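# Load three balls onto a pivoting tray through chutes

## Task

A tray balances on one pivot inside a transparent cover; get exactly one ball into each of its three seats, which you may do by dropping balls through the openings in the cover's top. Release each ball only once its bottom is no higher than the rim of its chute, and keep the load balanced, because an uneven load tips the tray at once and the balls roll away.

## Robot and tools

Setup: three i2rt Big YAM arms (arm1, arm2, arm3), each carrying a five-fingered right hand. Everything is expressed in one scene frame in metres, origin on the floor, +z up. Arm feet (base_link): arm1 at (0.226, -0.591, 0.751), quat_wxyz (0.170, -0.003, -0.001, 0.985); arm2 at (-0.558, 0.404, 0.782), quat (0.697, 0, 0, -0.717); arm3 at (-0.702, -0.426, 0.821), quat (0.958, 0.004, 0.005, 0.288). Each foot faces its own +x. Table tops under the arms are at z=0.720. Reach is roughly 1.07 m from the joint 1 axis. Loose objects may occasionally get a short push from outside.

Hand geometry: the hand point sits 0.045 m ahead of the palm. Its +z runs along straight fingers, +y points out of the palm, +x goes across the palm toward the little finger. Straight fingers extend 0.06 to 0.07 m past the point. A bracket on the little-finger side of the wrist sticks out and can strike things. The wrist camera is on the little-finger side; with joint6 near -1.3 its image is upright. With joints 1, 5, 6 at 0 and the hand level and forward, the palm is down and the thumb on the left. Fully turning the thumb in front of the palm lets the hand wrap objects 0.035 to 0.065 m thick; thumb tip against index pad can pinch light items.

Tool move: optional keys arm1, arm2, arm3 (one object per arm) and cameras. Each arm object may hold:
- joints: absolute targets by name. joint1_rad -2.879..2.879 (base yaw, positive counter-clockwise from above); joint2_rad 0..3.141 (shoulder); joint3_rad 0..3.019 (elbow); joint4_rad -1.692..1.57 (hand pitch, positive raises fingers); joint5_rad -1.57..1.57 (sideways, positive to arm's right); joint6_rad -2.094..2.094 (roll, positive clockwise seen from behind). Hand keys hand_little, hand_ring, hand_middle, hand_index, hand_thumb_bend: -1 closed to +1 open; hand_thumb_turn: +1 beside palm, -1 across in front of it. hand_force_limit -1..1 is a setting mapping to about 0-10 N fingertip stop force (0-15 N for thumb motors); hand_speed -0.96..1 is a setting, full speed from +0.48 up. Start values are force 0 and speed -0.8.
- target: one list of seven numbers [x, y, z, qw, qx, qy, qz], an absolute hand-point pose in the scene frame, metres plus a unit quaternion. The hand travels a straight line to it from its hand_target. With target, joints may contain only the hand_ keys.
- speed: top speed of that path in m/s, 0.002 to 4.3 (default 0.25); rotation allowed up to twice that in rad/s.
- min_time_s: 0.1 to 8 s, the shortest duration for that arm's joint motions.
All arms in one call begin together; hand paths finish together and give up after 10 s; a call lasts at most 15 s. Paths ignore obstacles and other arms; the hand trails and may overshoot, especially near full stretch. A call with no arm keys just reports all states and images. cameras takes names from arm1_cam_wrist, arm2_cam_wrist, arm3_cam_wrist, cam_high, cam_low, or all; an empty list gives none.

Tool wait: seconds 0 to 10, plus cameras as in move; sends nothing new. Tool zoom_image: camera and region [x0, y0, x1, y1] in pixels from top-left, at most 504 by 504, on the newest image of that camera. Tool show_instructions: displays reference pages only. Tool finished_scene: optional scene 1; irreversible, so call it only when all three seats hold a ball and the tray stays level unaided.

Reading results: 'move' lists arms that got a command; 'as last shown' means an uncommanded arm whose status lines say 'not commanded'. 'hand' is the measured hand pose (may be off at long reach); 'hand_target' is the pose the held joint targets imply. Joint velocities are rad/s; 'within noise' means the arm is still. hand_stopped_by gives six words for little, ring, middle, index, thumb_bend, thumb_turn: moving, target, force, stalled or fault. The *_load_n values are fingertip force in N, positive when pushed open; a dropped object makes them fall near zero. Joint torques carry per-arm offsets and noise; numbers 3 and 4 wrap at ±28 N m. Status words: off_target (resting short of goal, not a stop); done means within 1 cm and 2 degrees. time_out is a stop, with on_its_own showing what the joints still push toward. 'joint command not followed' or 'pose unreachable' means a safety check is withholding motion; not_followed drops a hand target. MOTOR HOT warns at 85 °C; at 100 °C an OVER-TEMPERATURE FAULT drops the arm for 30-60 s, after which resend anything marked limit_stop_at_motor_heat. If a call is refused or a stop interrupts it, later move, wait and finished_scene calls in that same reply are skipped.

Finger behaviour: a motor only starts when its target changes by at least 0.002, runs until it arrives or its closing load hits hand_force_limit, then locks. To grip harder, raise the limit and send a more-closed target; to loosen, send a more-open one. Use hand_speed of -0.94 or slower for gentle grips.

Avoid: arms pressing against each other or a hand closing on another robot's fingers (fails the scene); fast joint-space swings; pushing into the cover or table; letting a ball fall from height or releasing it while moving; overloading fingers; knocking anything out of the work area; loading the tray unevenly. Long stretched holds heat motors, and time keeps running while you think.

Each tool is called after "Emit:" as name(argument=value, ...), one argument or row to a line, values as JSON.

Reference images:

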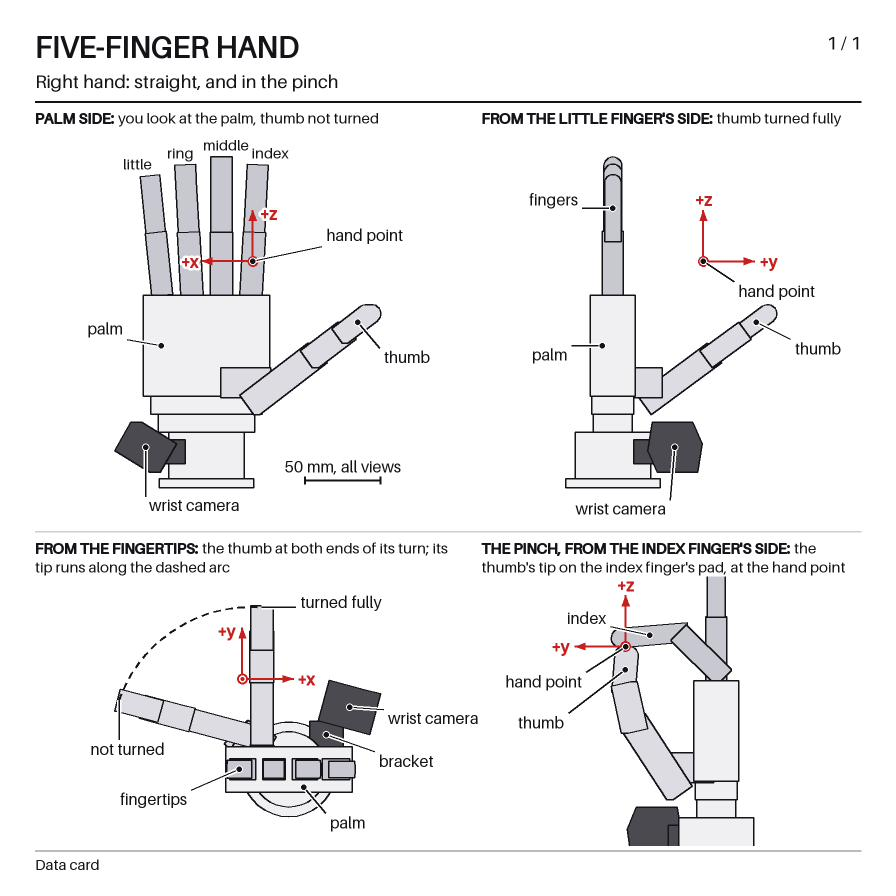

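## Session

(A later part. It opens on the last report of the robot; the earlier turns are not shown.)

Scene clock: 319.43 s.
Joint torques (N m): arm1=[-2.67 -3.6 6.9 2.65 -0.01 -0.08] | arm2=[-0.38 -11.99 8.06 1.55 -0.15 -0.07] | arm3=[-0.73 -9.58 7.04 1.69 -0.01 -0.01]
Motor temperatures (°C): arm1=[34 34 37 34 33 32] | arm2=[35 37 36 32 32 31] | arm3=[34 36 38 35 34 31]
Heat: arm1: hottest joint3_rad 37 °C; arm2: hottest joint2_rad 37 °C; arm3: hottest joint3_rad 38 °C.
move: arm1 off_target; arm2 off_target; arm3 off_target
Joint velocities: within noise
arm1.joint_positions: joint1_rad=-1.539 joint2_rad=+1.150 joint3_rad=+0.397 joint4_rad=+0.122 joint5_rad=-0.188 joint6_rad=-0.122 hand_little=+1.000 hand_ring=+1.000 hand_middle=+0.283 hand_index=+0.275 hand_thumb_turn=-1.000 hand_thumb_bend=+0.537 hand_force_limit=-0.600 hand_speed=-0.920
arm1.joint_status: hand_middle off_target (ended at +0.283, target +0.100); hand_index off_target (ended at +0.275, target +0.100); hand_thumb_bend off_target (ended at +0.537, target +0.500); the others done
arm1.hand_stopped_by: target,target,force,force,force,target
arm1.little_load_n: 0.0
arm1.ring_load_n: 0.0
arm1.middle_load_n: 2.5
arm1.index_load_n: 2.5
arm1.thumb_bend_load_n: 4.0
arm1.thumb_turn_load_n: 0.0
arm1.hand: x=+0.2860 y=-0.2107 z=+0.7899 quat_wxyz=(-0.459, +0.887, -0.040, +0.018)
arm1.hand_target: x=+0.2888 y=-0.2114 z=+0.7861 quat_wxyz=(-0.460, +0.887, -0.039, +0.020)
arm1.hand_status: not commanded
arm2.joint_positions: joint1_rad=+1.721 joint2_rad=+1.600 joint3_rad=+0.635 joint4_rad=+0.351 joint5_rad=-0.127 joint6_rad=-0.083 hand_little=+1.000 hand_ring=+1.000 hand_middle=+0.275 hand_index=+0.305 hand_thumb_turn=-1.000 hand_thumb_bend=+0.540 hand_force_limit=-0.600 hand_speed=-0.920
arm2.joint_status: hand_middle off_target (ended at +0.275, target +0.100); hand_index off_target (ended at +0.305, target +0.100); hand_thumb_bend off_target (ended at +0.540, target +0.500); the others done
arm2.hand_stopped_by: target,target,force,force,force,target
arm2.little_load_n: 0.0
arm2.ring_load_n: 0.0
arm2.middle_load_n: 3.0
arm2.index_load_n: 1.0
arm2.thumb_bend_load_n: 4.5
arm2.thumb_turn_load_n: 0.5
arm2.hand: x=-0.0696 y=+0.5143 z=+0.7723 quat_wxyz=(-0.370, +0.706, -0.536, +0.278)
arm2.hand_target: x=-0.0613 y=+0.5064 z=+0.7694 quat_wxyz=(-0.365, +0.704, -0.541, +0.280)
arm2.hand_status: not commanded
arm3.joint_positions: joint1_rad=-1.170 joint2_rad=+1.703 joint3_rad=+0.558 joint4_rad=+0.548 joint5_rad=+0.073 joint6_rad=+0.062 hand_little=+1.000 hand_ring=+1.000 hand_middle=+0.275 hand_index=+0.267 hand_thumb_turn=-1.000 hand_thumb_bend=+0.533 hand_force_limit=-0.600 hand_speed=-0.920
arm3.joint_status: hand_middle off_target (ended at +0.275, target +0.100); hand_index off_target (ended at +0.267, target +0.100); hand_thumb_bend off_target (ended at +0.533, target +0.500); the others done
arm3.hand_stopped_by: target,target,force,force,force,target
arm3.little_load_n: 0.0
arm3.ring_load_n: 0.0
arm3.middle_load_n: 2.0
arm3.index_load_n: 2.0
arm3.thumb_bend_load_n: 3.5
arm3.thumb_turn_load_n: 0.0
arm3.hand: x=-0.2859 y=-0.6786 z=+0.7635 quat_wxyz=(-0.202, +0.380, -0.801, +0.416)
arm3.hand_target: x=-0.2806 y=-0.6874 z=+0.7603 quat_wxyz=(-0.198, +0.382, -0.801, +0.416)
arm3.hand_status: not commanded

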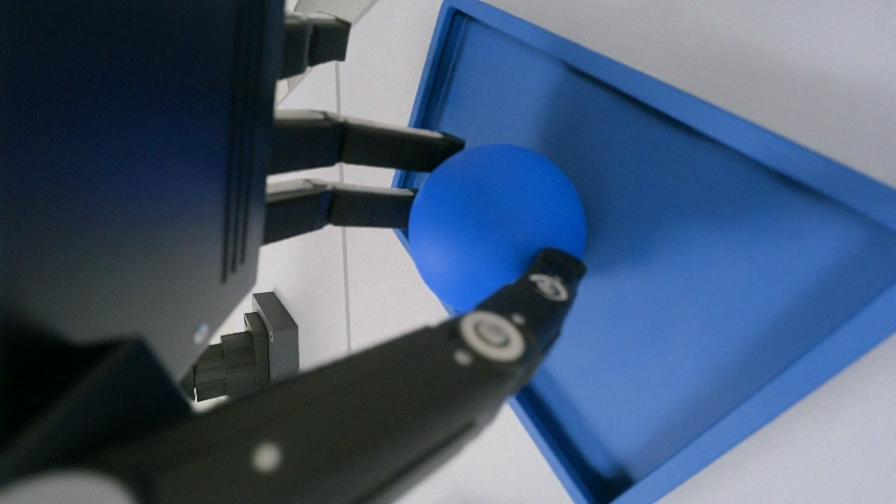

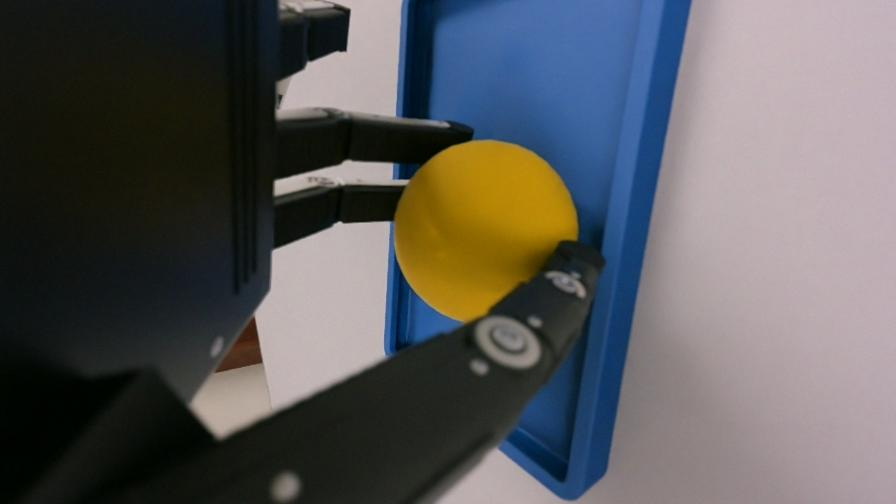

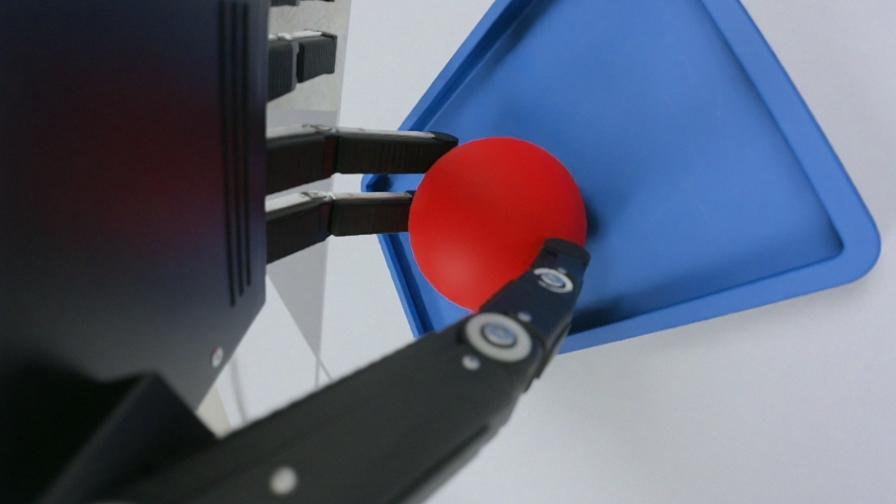

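Emit:
move(
  arm1={"target": [0.2889, -0.2113, 1.04, 0.4598, -0.8870, 0.0387, -0.0201], "speed": 0.12},
  arm2={"target": [-0.061, 0.5066, 1.04, 0.3651, -0.7043, 0.5405, -0.2801], "speed": 0.12},
  arm3={"target": [-0.2801, -0.6875, 1.04, 0.1981, -0.3822, 0.8013, -0.4153], "speed": 0.12},
  cameras=["all"],
)

Scene clock: 369.57 s.
Joint torques (N m): arm1=[-2.26 -3.49 14.68 1.36 -0.01 -0.1] | arm2=[-0.26 -11.87 13.57 1.52 -0.13 -0.06] | arm3=[-0.79 -8.64 13.07 1.57 0 -0.01]
Motor temperatures (°C): arm1=[33 34 36 34 33 32] | arm2=[35 37 37 32 32 31] | arm3=[34 36 40 35 34 31]
Heat: arm1: hottest joint3_rad 36 °C; arm2: hottest joint2_rad 37 °C; arm3: hottest joint3_rad 40 °C.
move: arm1 off_target; arm2 off_target; arm3 off_target
Joint velocities: within noise
arm1.joint_positions: joint1_rad=-1.543 joint2_rad=+0.866 joint3_rad=+0.885 joint4_rad=-0.701 joint5_rad=-0.191 joint6_rad=-0.125 hand_little=+1.000 hand_ring=+1.000 hand_middle=+0.283 hand_index=+0.275 hand_thumb_turn=-1.000 hand_thumb_bend=+0.536 hand_force_limit=-0.600 hand_speed=-0.920
arm1.joint_status: not commanded
arm1.hand_stopped_by: target,target,force,force,force,target
arm1.little_load_n: 0.0
arm1.ring_load_n: -0.5
arm1.middle_load_n: 0.0
arm1.index_load_n: 0.0
arm1.thumb_bend_load_n: 0.0
arm1.thumb_turn_load_n: 0.0
arm1.hand: x=+0.2834 y=-0.2195 z=+1.0085 quat_wxyz=(-0.437, +0.898, -0.043, +0.012)
arm1.hand_target: x=+0.2885 y=-0.2123 z=+1.0397 quat_wxyz=(-0.460, +0.887, -0.039, +0.020)
arm1.hand_status: off_target (0.033 m and 3.1 deg from the pose sent, 0.250 m and 0.3 deg at the start)
arm2.joint_positions: joint1_rad=+1.721 joint2_rad=+1.200 joint3_rad=+1.026 joint4_rad=-0.490 joint5_rad=-0.127 joint6_rad=-0.083 hand_little=+1.000 hand_ring=+1.000 hand_middle=+0.275 hand_index=+0.305 hand_thumb_turn=-1.000 hand_thumb_bend=+0.539 hand_force_limit=-0.600 hand_speed=-0.920
arm2.joint_status: not commanded
arm2.hand_stopped_by: target,target,force,force,force,target
arm2.little_load_n: 0.0
arm2.ring_load_n: 0.0
arm2.middle_load_n: 0.0
arm2.index_load_n: 0.0
arm2.thumb_bend_load_n: 0.0
arm2.thumb_turn_load_n: 0.0
arm2.hand: x=-0.0744 y=+0.5137 z=+1.0125 quat_wxyz=(-0.355, +0.714, -0.544, +0.262)
arm2.hand_target: x=-0.0621 y=+0.5065 z=+1.0400 quat_wxyz=(-0.365, +0.704, -0.541, +0.281)
arm2.hand_status: off_target (0.031 m and 2.6 deg from the pose sent, 0.268 m and 0.8 deg at the start)
arm3.joint_positions: joint1_rad=-1.170 joint2_rad=+1.155 joint3_rad=+0.895 joint4_rad=-0.388 joint5_rad=+0.072 joint6_rad=+0.061 hand_little=+1.000 hand_ring=+1.000 hand_middle=+0.275 hand_index=+0.267 hand_thumb_turn=-1.000 hand_thumb_bend=+0.532 hand_force_limit=-0.600 hand_speed=-0.920
arm3.joint_status: not commanded
arm3.hand_stopped_by: target,target,force,force,force,target
arm3.little_load_n: 0.0
arm3.ring_load_n: 0.0
arm3.middle_load_n: 0.0
arm3.index_load_n: 0.0
arm3.thumb_bend_load_n: 0.0
arm3.thumb_turn_load_n: 0.0
arm3.hand: x=-0.2889 y=-0.6764 z=+1.0116 quat_wxyz=(-0.190, +0.386, -0.811, +0.397)
arm3.hand_target: x=-0.2811 y=-0.6869 z=+1.0400 quat_wxyz=(-0.198, +0.382, -0.801, +0.416)
arm3.hand_status: off_target (0.032 m and 2.5 deg from the pose sent, 0.277 m and 0.5 deg at the start)
pictures: arm1_cam_wrist, arm2_cam_wrist, arm3_cam_wrist, cam_high, cam_low

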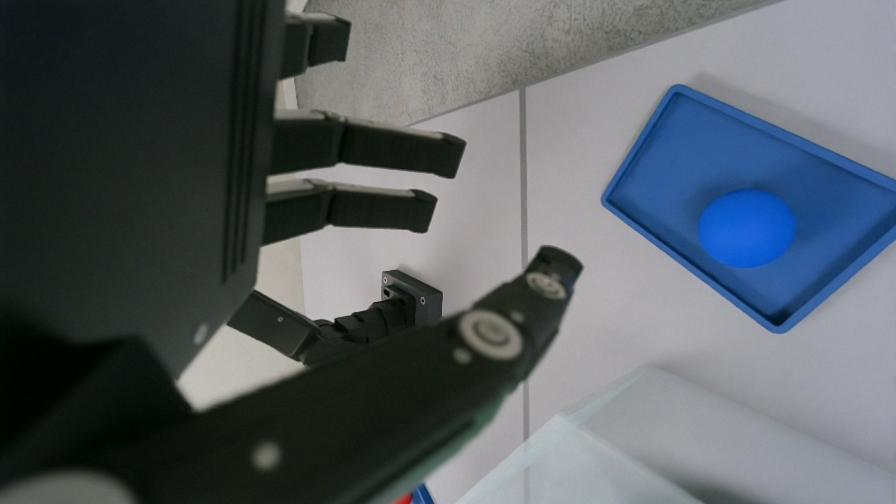

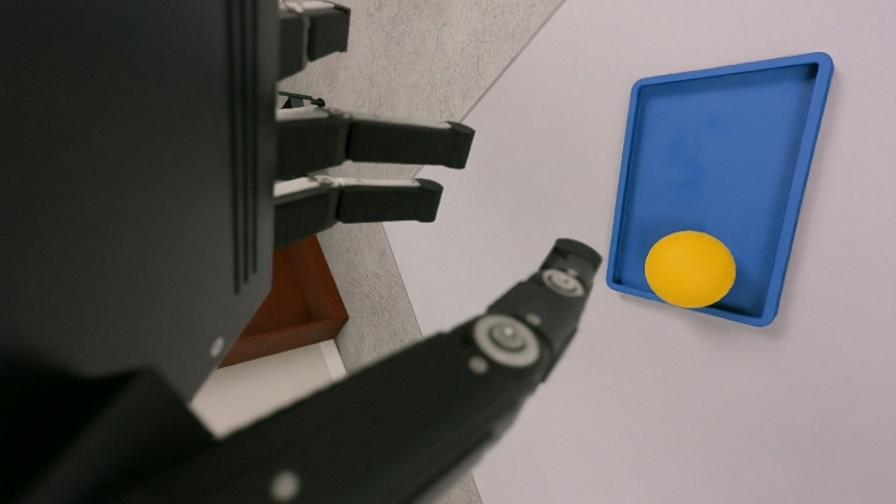

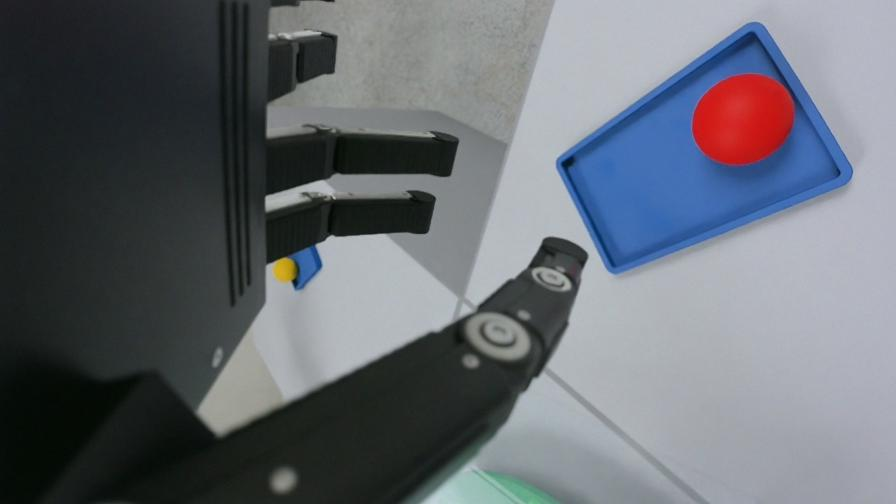

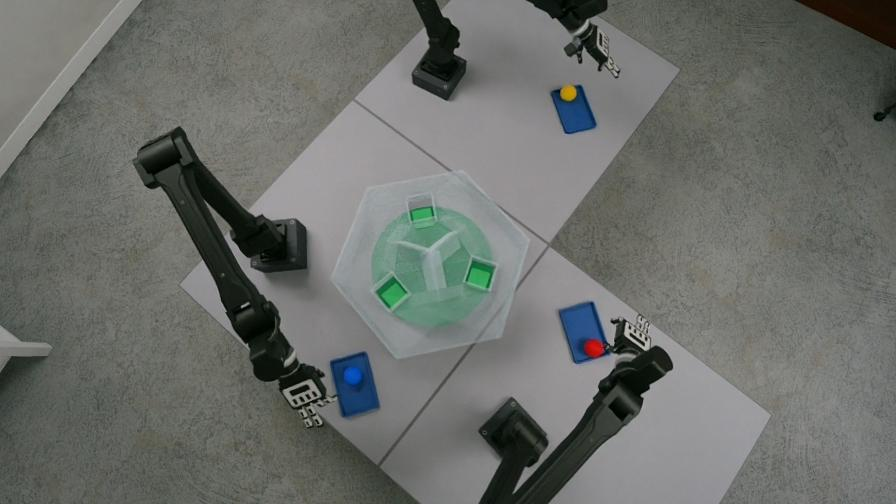

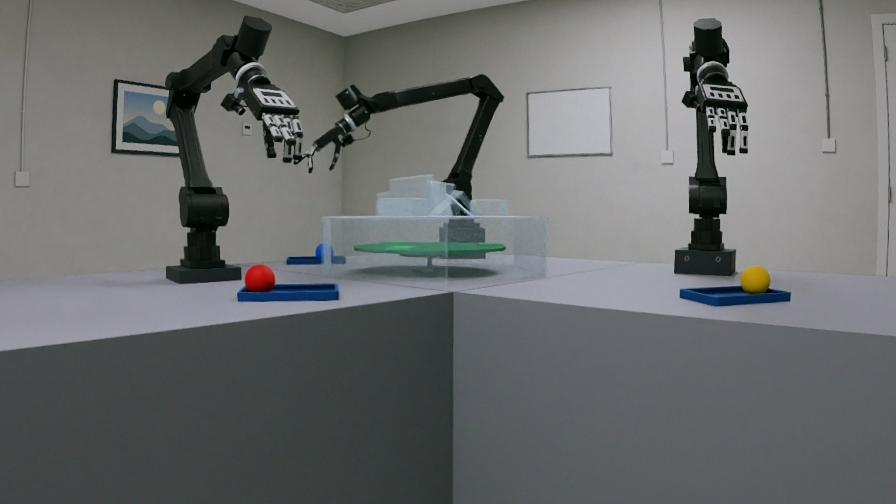

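Emit:
zoom_image(
  camera="cam_low",
  region=[220, 240, 360, 320],
)

Emit:
zoom_image(
  camera="cam_high",
  region=[540, 290, 640, 380],
)

Scaled by 3.600 from the camera's image (finer frame: 1280x720).

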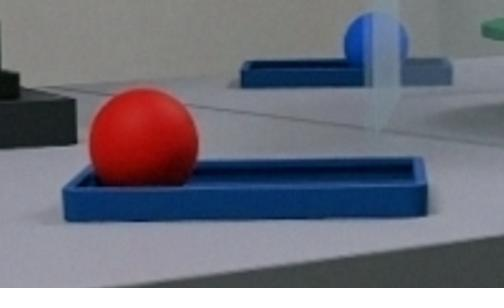

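Scaled by 5.040 from the camera's image (finer frame: 1280x720).

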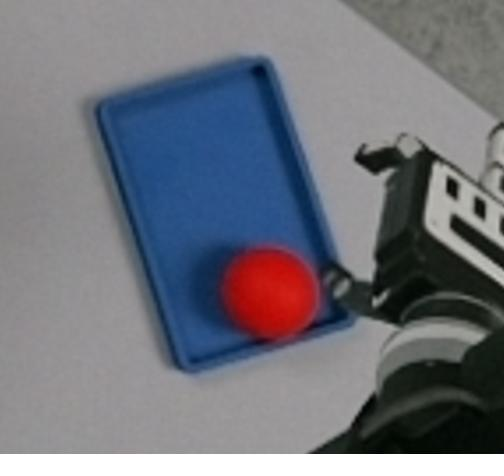

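Emit:
move(
  arm1={"target": [0.3233, -0.2238, 0.84, 0.4545, -0.8769, 0.1389, -0.0720], "speed": 0.2, "joints": {"hand_speed": 0, "hand_thumb_bend": 0.75, "hand_index": 0.7, "hand_middle": 0.7}},
  arm2={"target": [-0.1082, 0.58, 0.83, 0.3651, -0.7043, 0.5405, -0.2801], "speed": 0.2, "joints": {"hand_speed": 0, "hand_thumb_bend": 0.75, "hand_index": 0.7, "hand_middle": 0.7}},
  arm3={"target": [-0.3082, -0.6378, 0.82, 0.1981, -0.3822, 0.8013, -0.4153], "speed": 0.2, "joints": {"hand_speed": 0, "hand_thumb_bend": 0.75, "hand_index": 0.7, "hand_middle": 0.7}},
  cameras=["arm1_cam_wrist", "arm2_cam_wrist", "arm3_cam_wrist"],
)

Scene clock: 430.77 s.
Joint torques (N m): arm1=[-2.67 -1.9 8.31 2.66 0.25 0.08] | arm2=[1.85 -10.29 7.27 2.44 0.03 0.11] | arm3=[0.97 -6.83 6 2.95 0.38 0.18]
Motor temperatures (°C): arm1=[33 34 43 34 33 31] | arm2=[35 36 47 32 32 31] | arm3=[34 36 52 35 34 31]
Heat: arm1: hottest joint3_rad 43 °C; arm2: hottest joint3_rad 47 °C; arm3: hottest joint3_rad 52 °C.
move: arm1 done; arm2 off_target; arm3 done
Joint velocities: within noise
arm1.joint_positions: joint1_rad=-1.578 joint2_rad=+0.960 joint3_rad=+0.457 joint4_rad=-0.120 joint5_rad=-0.040 joint6_rad=-0.029 hand_little=+1.000 hand_ring=+1.000 hand_middle=+0.700 hand_index=+0.700 hand_thumb_turn=-1.000 hand_thumb_bend=+0.750 hand_force_limit=-0.600 hand_speed=+0.000
arm1.joint_status: all done
arm1.hand_stopped_by: target,target,target,target,target,target
arm1.little_load_n: 0.0
arm1.ring_load_n: -0.5
arm1.middle_load_n: 0.0
arm1.index_load_n: 0.0
arm1.thumb_bend_load_n: 0.0
arm1.thumb_turn_load_n: 0.0
arm1.hand: x=+0.3201 y=-0.2253 z=+0.8424 quat_wxyz=(-0.453, +0.879, -0.132, +0.071)
arm1.hand_target: x=+0.3232 y=-0.2239 z=+0.8401 quat_wxyz=(-0.454, +0.877, -0.139, +0.072)
arm1.hand_status: done (0.004 m and 0.9 deg from the pose sent, 0.173 m and 13.4 deg at the start)
arm2.joint_positions: joint1_rad=+1.910 joint2_rad=+1.368 joint3_rad=+0.633 joint4_rad=+0.128 joint5_rad=+0.050 joint6_rad=+0.029 hand_little=+1.000 hand_ring=+1.000 hand_middle=+0.700 hand_index=+0.700 hand_thumb_turn=-1.000 hand_thumb_bend=+0.750 hand_force_limit=-0.600 hand_speed=+0.000
arm2.joint_status: all done
arm2.hand_stopped_by: target,target,target,target,target,target
arm2.little_load_n: 0.0
arm2.ring_load_n: 0.0
arm2.middle_load_n: 0.0
arm2.index_load_n: 0.0
arm2.thumb_bend_load_n: 0.0
arm2.thumb_turn_load_n: 0.0
arm2.hand: x=-0.1045 y=+0.5734 z=+0.8386 quat_wxyz=(-0.366, +0.701, -0.541, +0.286)
arm2.hand_target: x=-0.1085 y=+0.5798 z=+0.8302 quat_wxyz=(-0.365, +0.704, -0.541, +0.280)
arm2.hand_status: off_target (0.011 m and 0.8 deg from the pose sent, 0.197 m and 2.7 deg at the start)
arm3.joint_positions: joint1_rad=-1.108 joint2_rad=+1.400 joint3_rad=+0.486 joint4_rad=+0.313 joint5_rad=+0.130 joint6_rad=+0.086 hand_little=+1.000 hand_ring=+1.000 hand_middle=+0.700 hand_index=+0.700 hand_thumb_turn=-1.000 hand_thumb_bend=+0.750 hand_force_limit=-0.600 hand_speed=+0.000
arm3.joint_status: all done
arm3.hand_stopped_by: target,target,target,target,target,target
arm3.little_load_n: 0.0
arm3.ring_load_n: -0.5
arm3.middle_load_n: 0.0
arm3.index_load_n: 0.0
arm3.thumb_bend_load_n: 0.0
arm3.thumb_turn_load_n: 0.0
arm3.hand: x=-0.3085 y=-0.6423 z=+0.8275 quat_wxyz=(-0.197, +0.383, -0.799, +0.419)
arm3.hand_target: x=-0.3084 y=-0.6377 z=+0.8202 quat_wxyz=(-0.198, +0.382, -0.801, +0.415)
arm3.hand_status: done (0.009 m and 0.5 deg from the pose sent, 0.196 m and 2.5 deg at the start)

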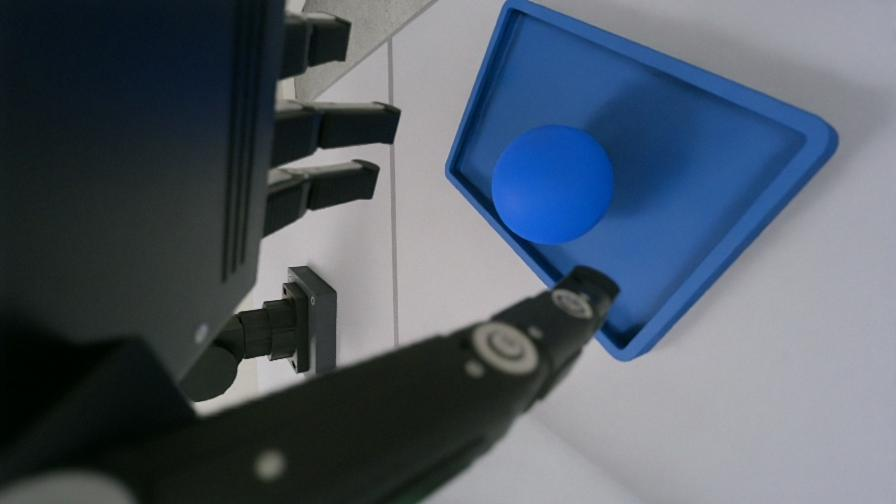

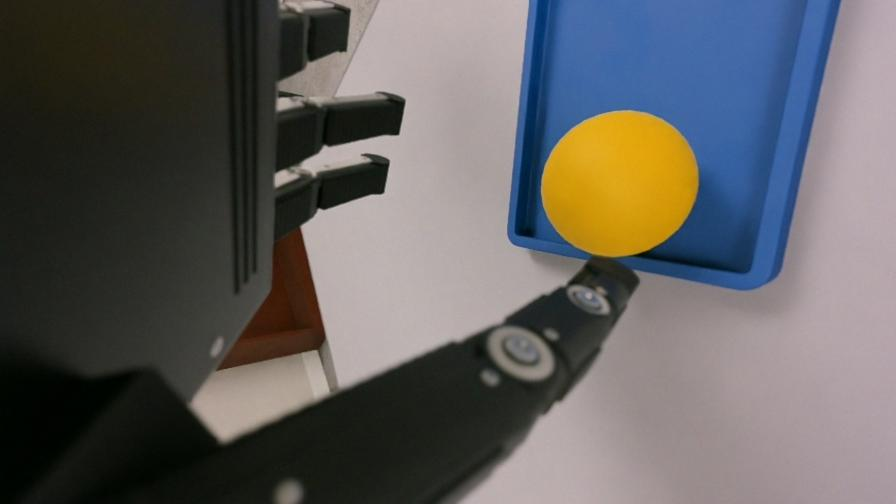

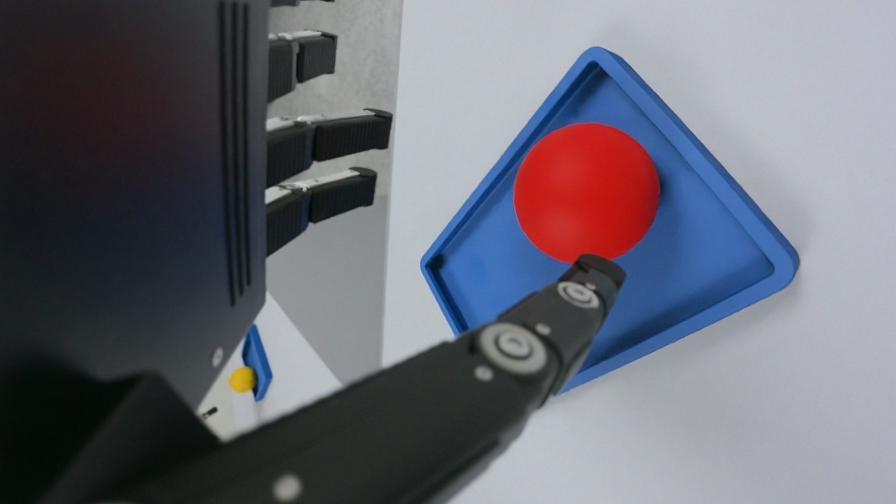

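Emit:
move(
  arm1={"target": [0.3247, -0.2307, 0.7785, 0.4545, -0.8769, 0.1389, -0.0720], "speed": 0.1},
  arm2={"target": [-0.1131, 0.5641, 0.7600, 0.3651, -0.7043, 0.5405, -0.2801], "speed": 0.1},
  arm3={"target": [-0.2869, -0.652, 0.751, 0.1981, -0.3822, 0.8013, -0.4153], "speed": 0.1},
  cameras=["arm1_cam_wrist", "arm2_cam_wrist", "arm3_cam_wrist", "cam_low"],
)

Emit:
zoom_image(
  camera="cam_low",
  region=[200, 220, 360, 310],
)

Emit:
zoom_image(
  camera="cam_low",
  region=[670, 220, 830, 320],
)

Scene clock: 450.67 s.
Joint torques (N m): arm1=[-3.14 -2.37 6.91 2.73 0.04 0.03] | arm2=[-0.56 -10.99 5.59 2.52 -0.12 -0.07] | arm3=[0.62 -8.82 6.46 2.92 0.19 0.15]
Motor temperatures (°C): arm1=[33 34 43 34 33 31] | arm2=[35 36 44 32 32 31] | arm3=[34 36 47 35 34 31]
Heat: arm1: hottest joint3_rad 43 °C; arm2: hottest joint3_rad 44 °C; arm3: hottest joint3_rad 47 °C.
move: arm1 done; arm2 off_target; arm3 off_target
Joint velocities: within noise
arm1.joint_positions: joint1_rad=-1.591 joint2_rad=+1.115 joint3_rad=+0.344 joint4_rad=+0.149 joint5_rad=-0.045 joint6_rad=-0.029 hand_little=+1.000 hand_ring=+1.000 hand_middle=+0.700 hand_index=+0.700 hand_thumb_turn=-1.000 hand_thumb_bend=+0.750 hand_force_limit=-0.600 hand_speed=+0.000
arm1.joint_status: not commanded
arm1.hand_stopped_by: target,target,target,target,target,target
arm1.little_load_n: 0.0
arm1.ring_load_n: 0.0
arm1.middle_load_n: 0.0
arm1.index_load_n: 0.0
arm1.thumb_bend_load_n: 0.0
arm1.thumb_turn_load_n: 0.0
arm1.hand: x=+0.3224 y=-0.2306 z=+0.7813 quat_wxyz=(-0.453, +0.878, -0.136, +0.071)
arm1.hand_target: x=+0.3247 y=-0.2309 z=+0.7785 quat_wxyz=(-0.454, +0.877, -0.139, +0.072)
arm1.hand_status: done (0.004 m and 0.4 deg from the pose sent, 0.064 m and 0.9 deg at the start)
arm2.joint_positions: joint1_rad=+1.904 joint2_rad=+1.550 joint3_rad=+0.549 joint4_rad=+0.398 joint5_rad=+0.023 joint6_rad=+0.023 hand_little=+1.000 hand_ring=+1.000 hand_middle=+0.700 hand_index=+0.700 hand_thumb_turn=-1.000 hand_thumb_bend=+0.750 hand_force_limit=-0.600 hand_speed=+0.000
arm2.joint_status: not commanded
arm2.hand_stopped_by: target,target,target,target,target,target
arm2.little_load_n: -0.5
arm2.ring_load_n: 0.0
arm2.middle_load_n: 0.0
arm2.index_load_n: 0.0
arm2.thumb_bend_load_n: 0.0
arm2.thumb_turn_load_n: 0.5
arm2.hand: x=-0.1119 y=+0.5730 z=+0.7695 quat_wxyz=(-0.372, +0.704, -0.536, +0.279)
arm2.hand_target: x=-0.1133 y=+0.5641 z=+0.7603 quat_wxyz=(-0.365, +0.704, -0.541, +0.280)
arm2.hand_status: off_target (0.013 m and 1.0 deg from the pose sent, 0.080 m and 0.8 deg at the start)
arm3.joint_positions: joint1_rad=-1.108 joint2_rad=+1.698 joint3_rad=+0.490 joint4_rad=+0.577 joint5_rad=+0.130 joint6_rad=+0.086 hand_little=+1.000 hand_ring=+1.000 hand_middle=+0.700 hand_index=+0.700 hand_thumb_turn=-1.000 hand_thumb_bend=+0.750 hand_force_limit=-0.600 hand_speed=+0.000
arm3.joint_status: not commanded
arm3.hand_stopped_by: target,target,target,target,target,target
arm3.little_load_n: 0.0
arm3.ring_load_n: 0.0
arm3.middle_load_n: 0.0
arm3.index_load_n: 0.0
arm3.thumb_bend_load_n: 0.0
arm3.thumb_turn_load_n: 0.0
arm3.hand: x=-0.3017 y=-0.6463 z=+0.7492 quat_wxyz=(-0.190, +0.387, -0.805, +0.408)
arm3.hand_target: x=-0.2874 y=-0.6516 z=+0.7514 quat_wxyz=(-0.198, +0.382, -0.801, +0.415)
arm3.hand_status: off_target (0.016 m and 1.4 deg from the pose sent, 0.080 m and 0.5 deg at the start)

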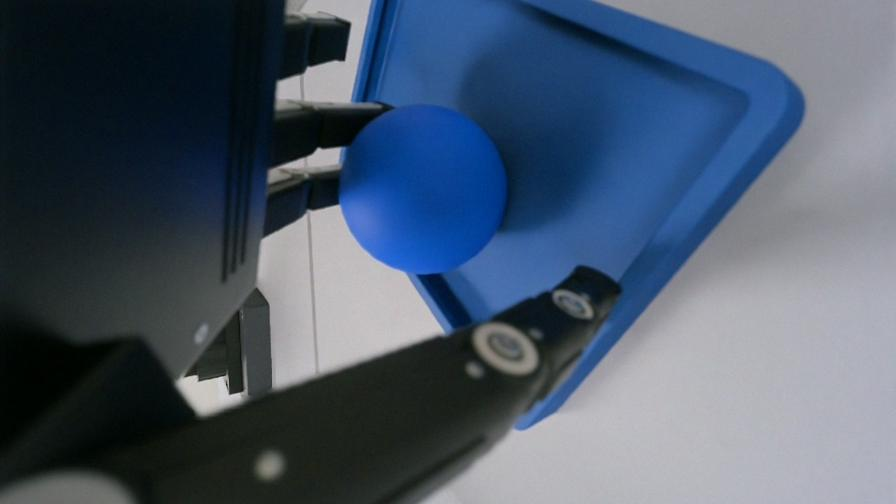

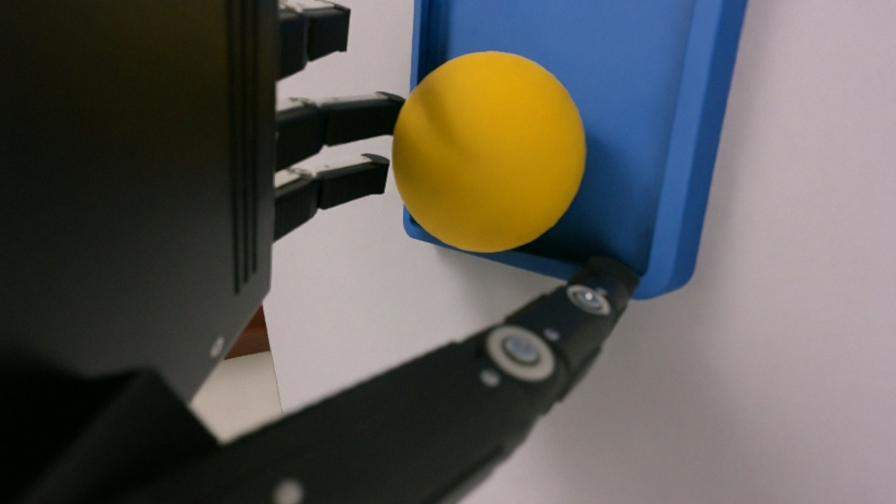

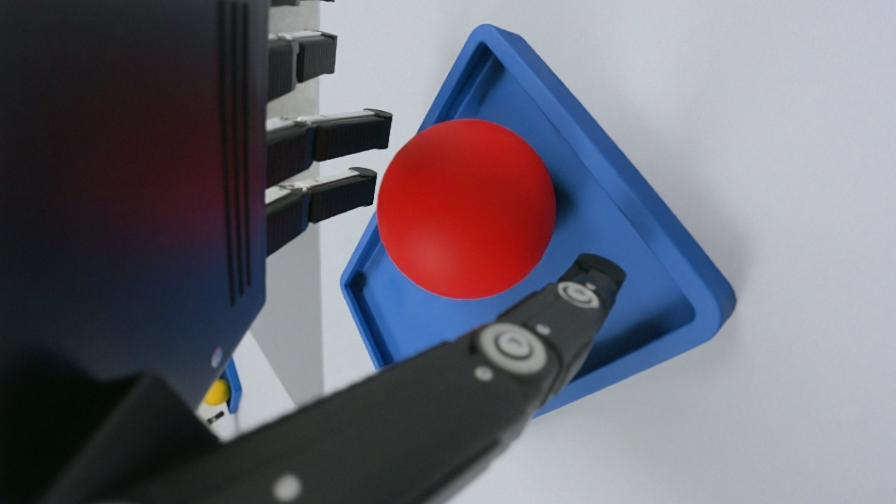

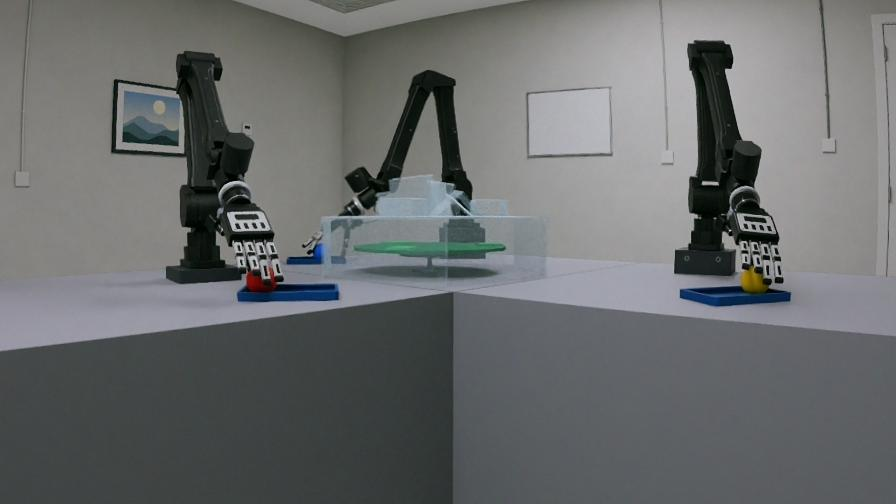

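Scaled by 3.150 from the camera's image (finer frame: 1280x720).

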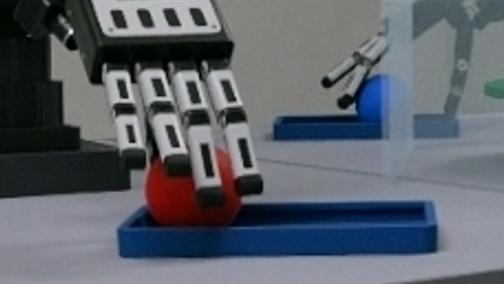

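Scaled by 3.150 from the camera's image (finer frame: 1280x720).

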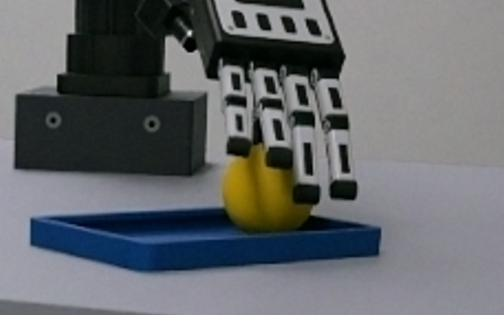

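Emit:
move(
  arm2={"target": [-0.1113, 0.5470, 0.760, 0.3651, -0.7043, 0.5405, -0.2801], "speed": 0.06},
  arm3={"target": [-0.2749, -0.6591, 0.757, 0.1981, -0.3822, 0.8013, -0.4153], "speed": 0.06},
  cameras=["arm1_cam_wrist", "arm2_cam_wrist", "cam_low"],
)

Emit:
zoom_image(
  camera="cam_low",
  region=[270, 220, 350, 270],
)

Scene clock: 463.63 s.
Joint torques (N m): arm1=[-2.32 -2.37 6.8 2.67 0.05 0.01] | arm2=[-0.21 -11.58 5.38 2.5 -0.14 -0.1] | arm3=[0.5 -9.35 6.89 1.7 0.18 0.15]
Motor temperatures (°C): arm1=[33 34 42 34 33 31] | arm2=[35 36 42 32 32 31] | arm3=[34 36 45 35 34 31]
Heat: arm1: hottest joint3_rad 42 °C; arm2: hottest joint3_rad 42 °C; arm3: hottest joint3_rad 45 °C.
move: arm2 off_target; arm3 off_target
Joint velocities: within noise
arm1: as last shown
arm1.ring_load_n: -0.5
arm2.joint_positions: joint1_rad=+1.853 joint2_rad=+1.550 joint3_rad=+0.543 joint4_rad=+0.400 joint5_rad=-0.018 joint6_rad=-0.005 hand_little=+1.000 hand_ring=+1.000 hand_middle=+0.700 hand_index=+0.700 hand_thumb_turn=-1.000 hand_thumb_bend=+0.750 hand_force_limit=-0.600 hand_speed=+0.000
arm2.joint_status: not commanded
arm2.hand_stopped_by: target,target,target,target,target,target
arm2.little_load_n: 0.0
arm2.ring_load_n: 0.0
arm2.middle_load_n: 0.0
arm2.index_load_n: 0.0
arm2.thumb_bend_load_n: 0.0
arm2.thumb_turn_load_n: 0.0
arm2.hand: x=-0.1095 y=+0.5553 z=+0.7677 quat_wxyz=(-0.371, +0.705, -0.537, +0.279)
arm2.hand_target: x=-0.1115 y=+0.5471 z=+0.7603 quat_wxyz=(-0.365, +0.704, -0.541, +0.280)
arm2.hand_status: off_target (0.011 m and 0.8 deg from the pose sent, 0.028 m and 1.0 deg at the start)
arm3.joint_positions: joint1_rad=-1.108 joint2_rad=+1.698 joint3_rad=+0.528 joint4_rad=+0.567 joint5_rad=+0.130 joint6_rad=+0.086 hand_little=+1.000 hand_ring=+1.000 hand_middle=+0.700 hand_index=+0.700 hand_thumb_turn=-1.000 hand_thumb_bend=+0.750 hand_force_limit=-0.600 hand_speed=+0.000
arm3.joint_status: not commanded
arm3.hand_stopped_by: target,target,target,target,target,target
arm3.little_load_n: 0.0
arm3.ring_load_n: 0.0
arm3.middle_load_n: 0.0
arm3.index_load_n: 0.0
arm3.thumb_bend_load_n: 0.0
arm3.thumb_turn_load_n: 0.0
arm3.hand: x=-0.2851 y=-0.6559 z=+0.7596 quat_wxyz=(-0.197, +0.383, -0.800, +0.418)
arm3.hand_target: x=-0.2751 y=-0.6589 z=+0.7573 quat_wxyz=(-0.198, +0.382, -0.801, +0.415)
arm3.hand_status: off_target (0.011 m and 0.4 deg from the pose sent, 0.031 m and 1.4 deg at the start)

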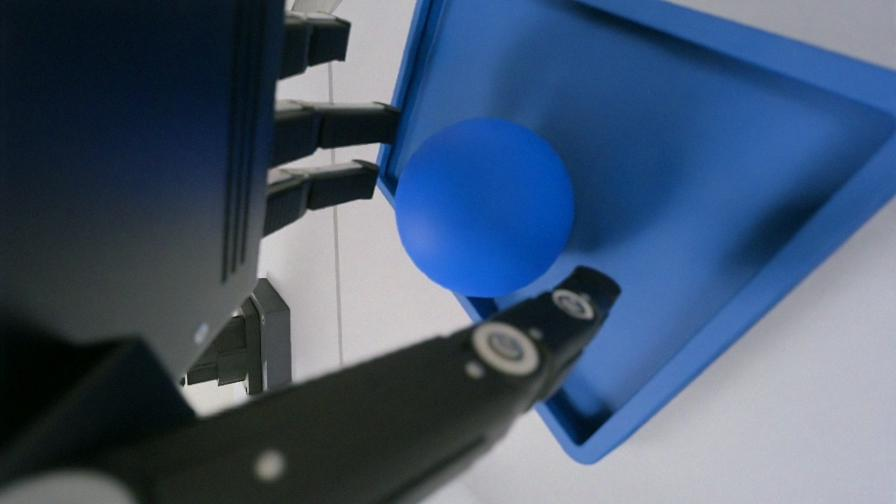

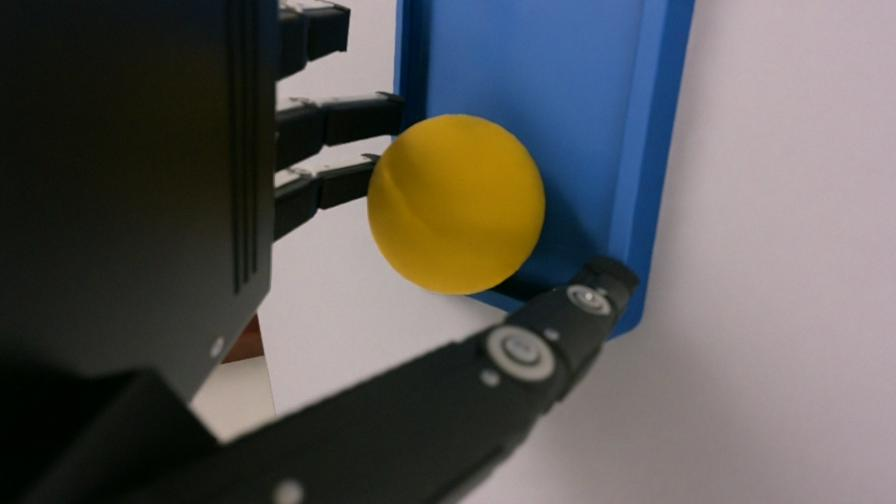

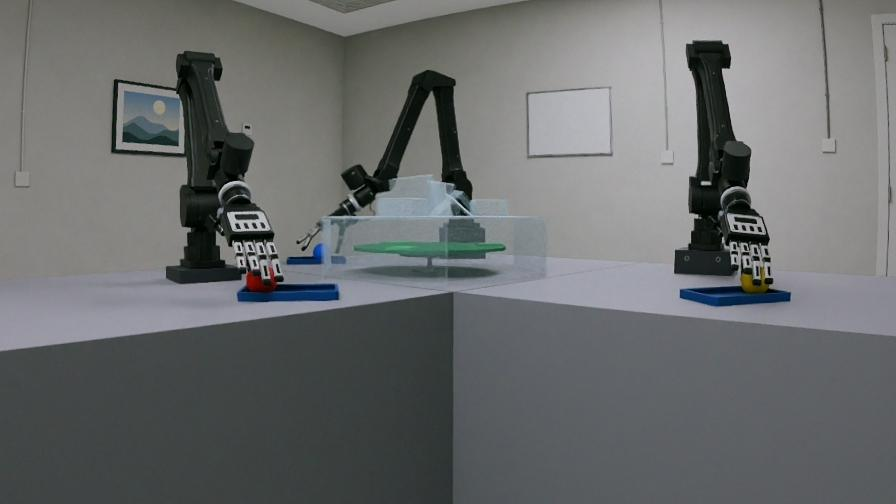

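Scaled by 6.300 from the camera's image (finer frame: 1280x720).

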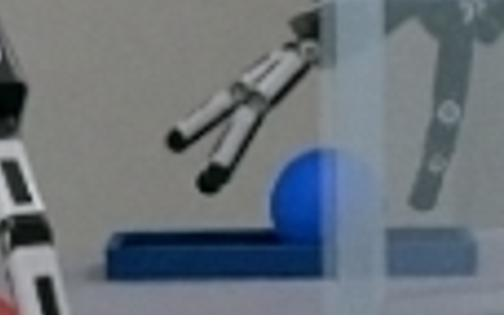

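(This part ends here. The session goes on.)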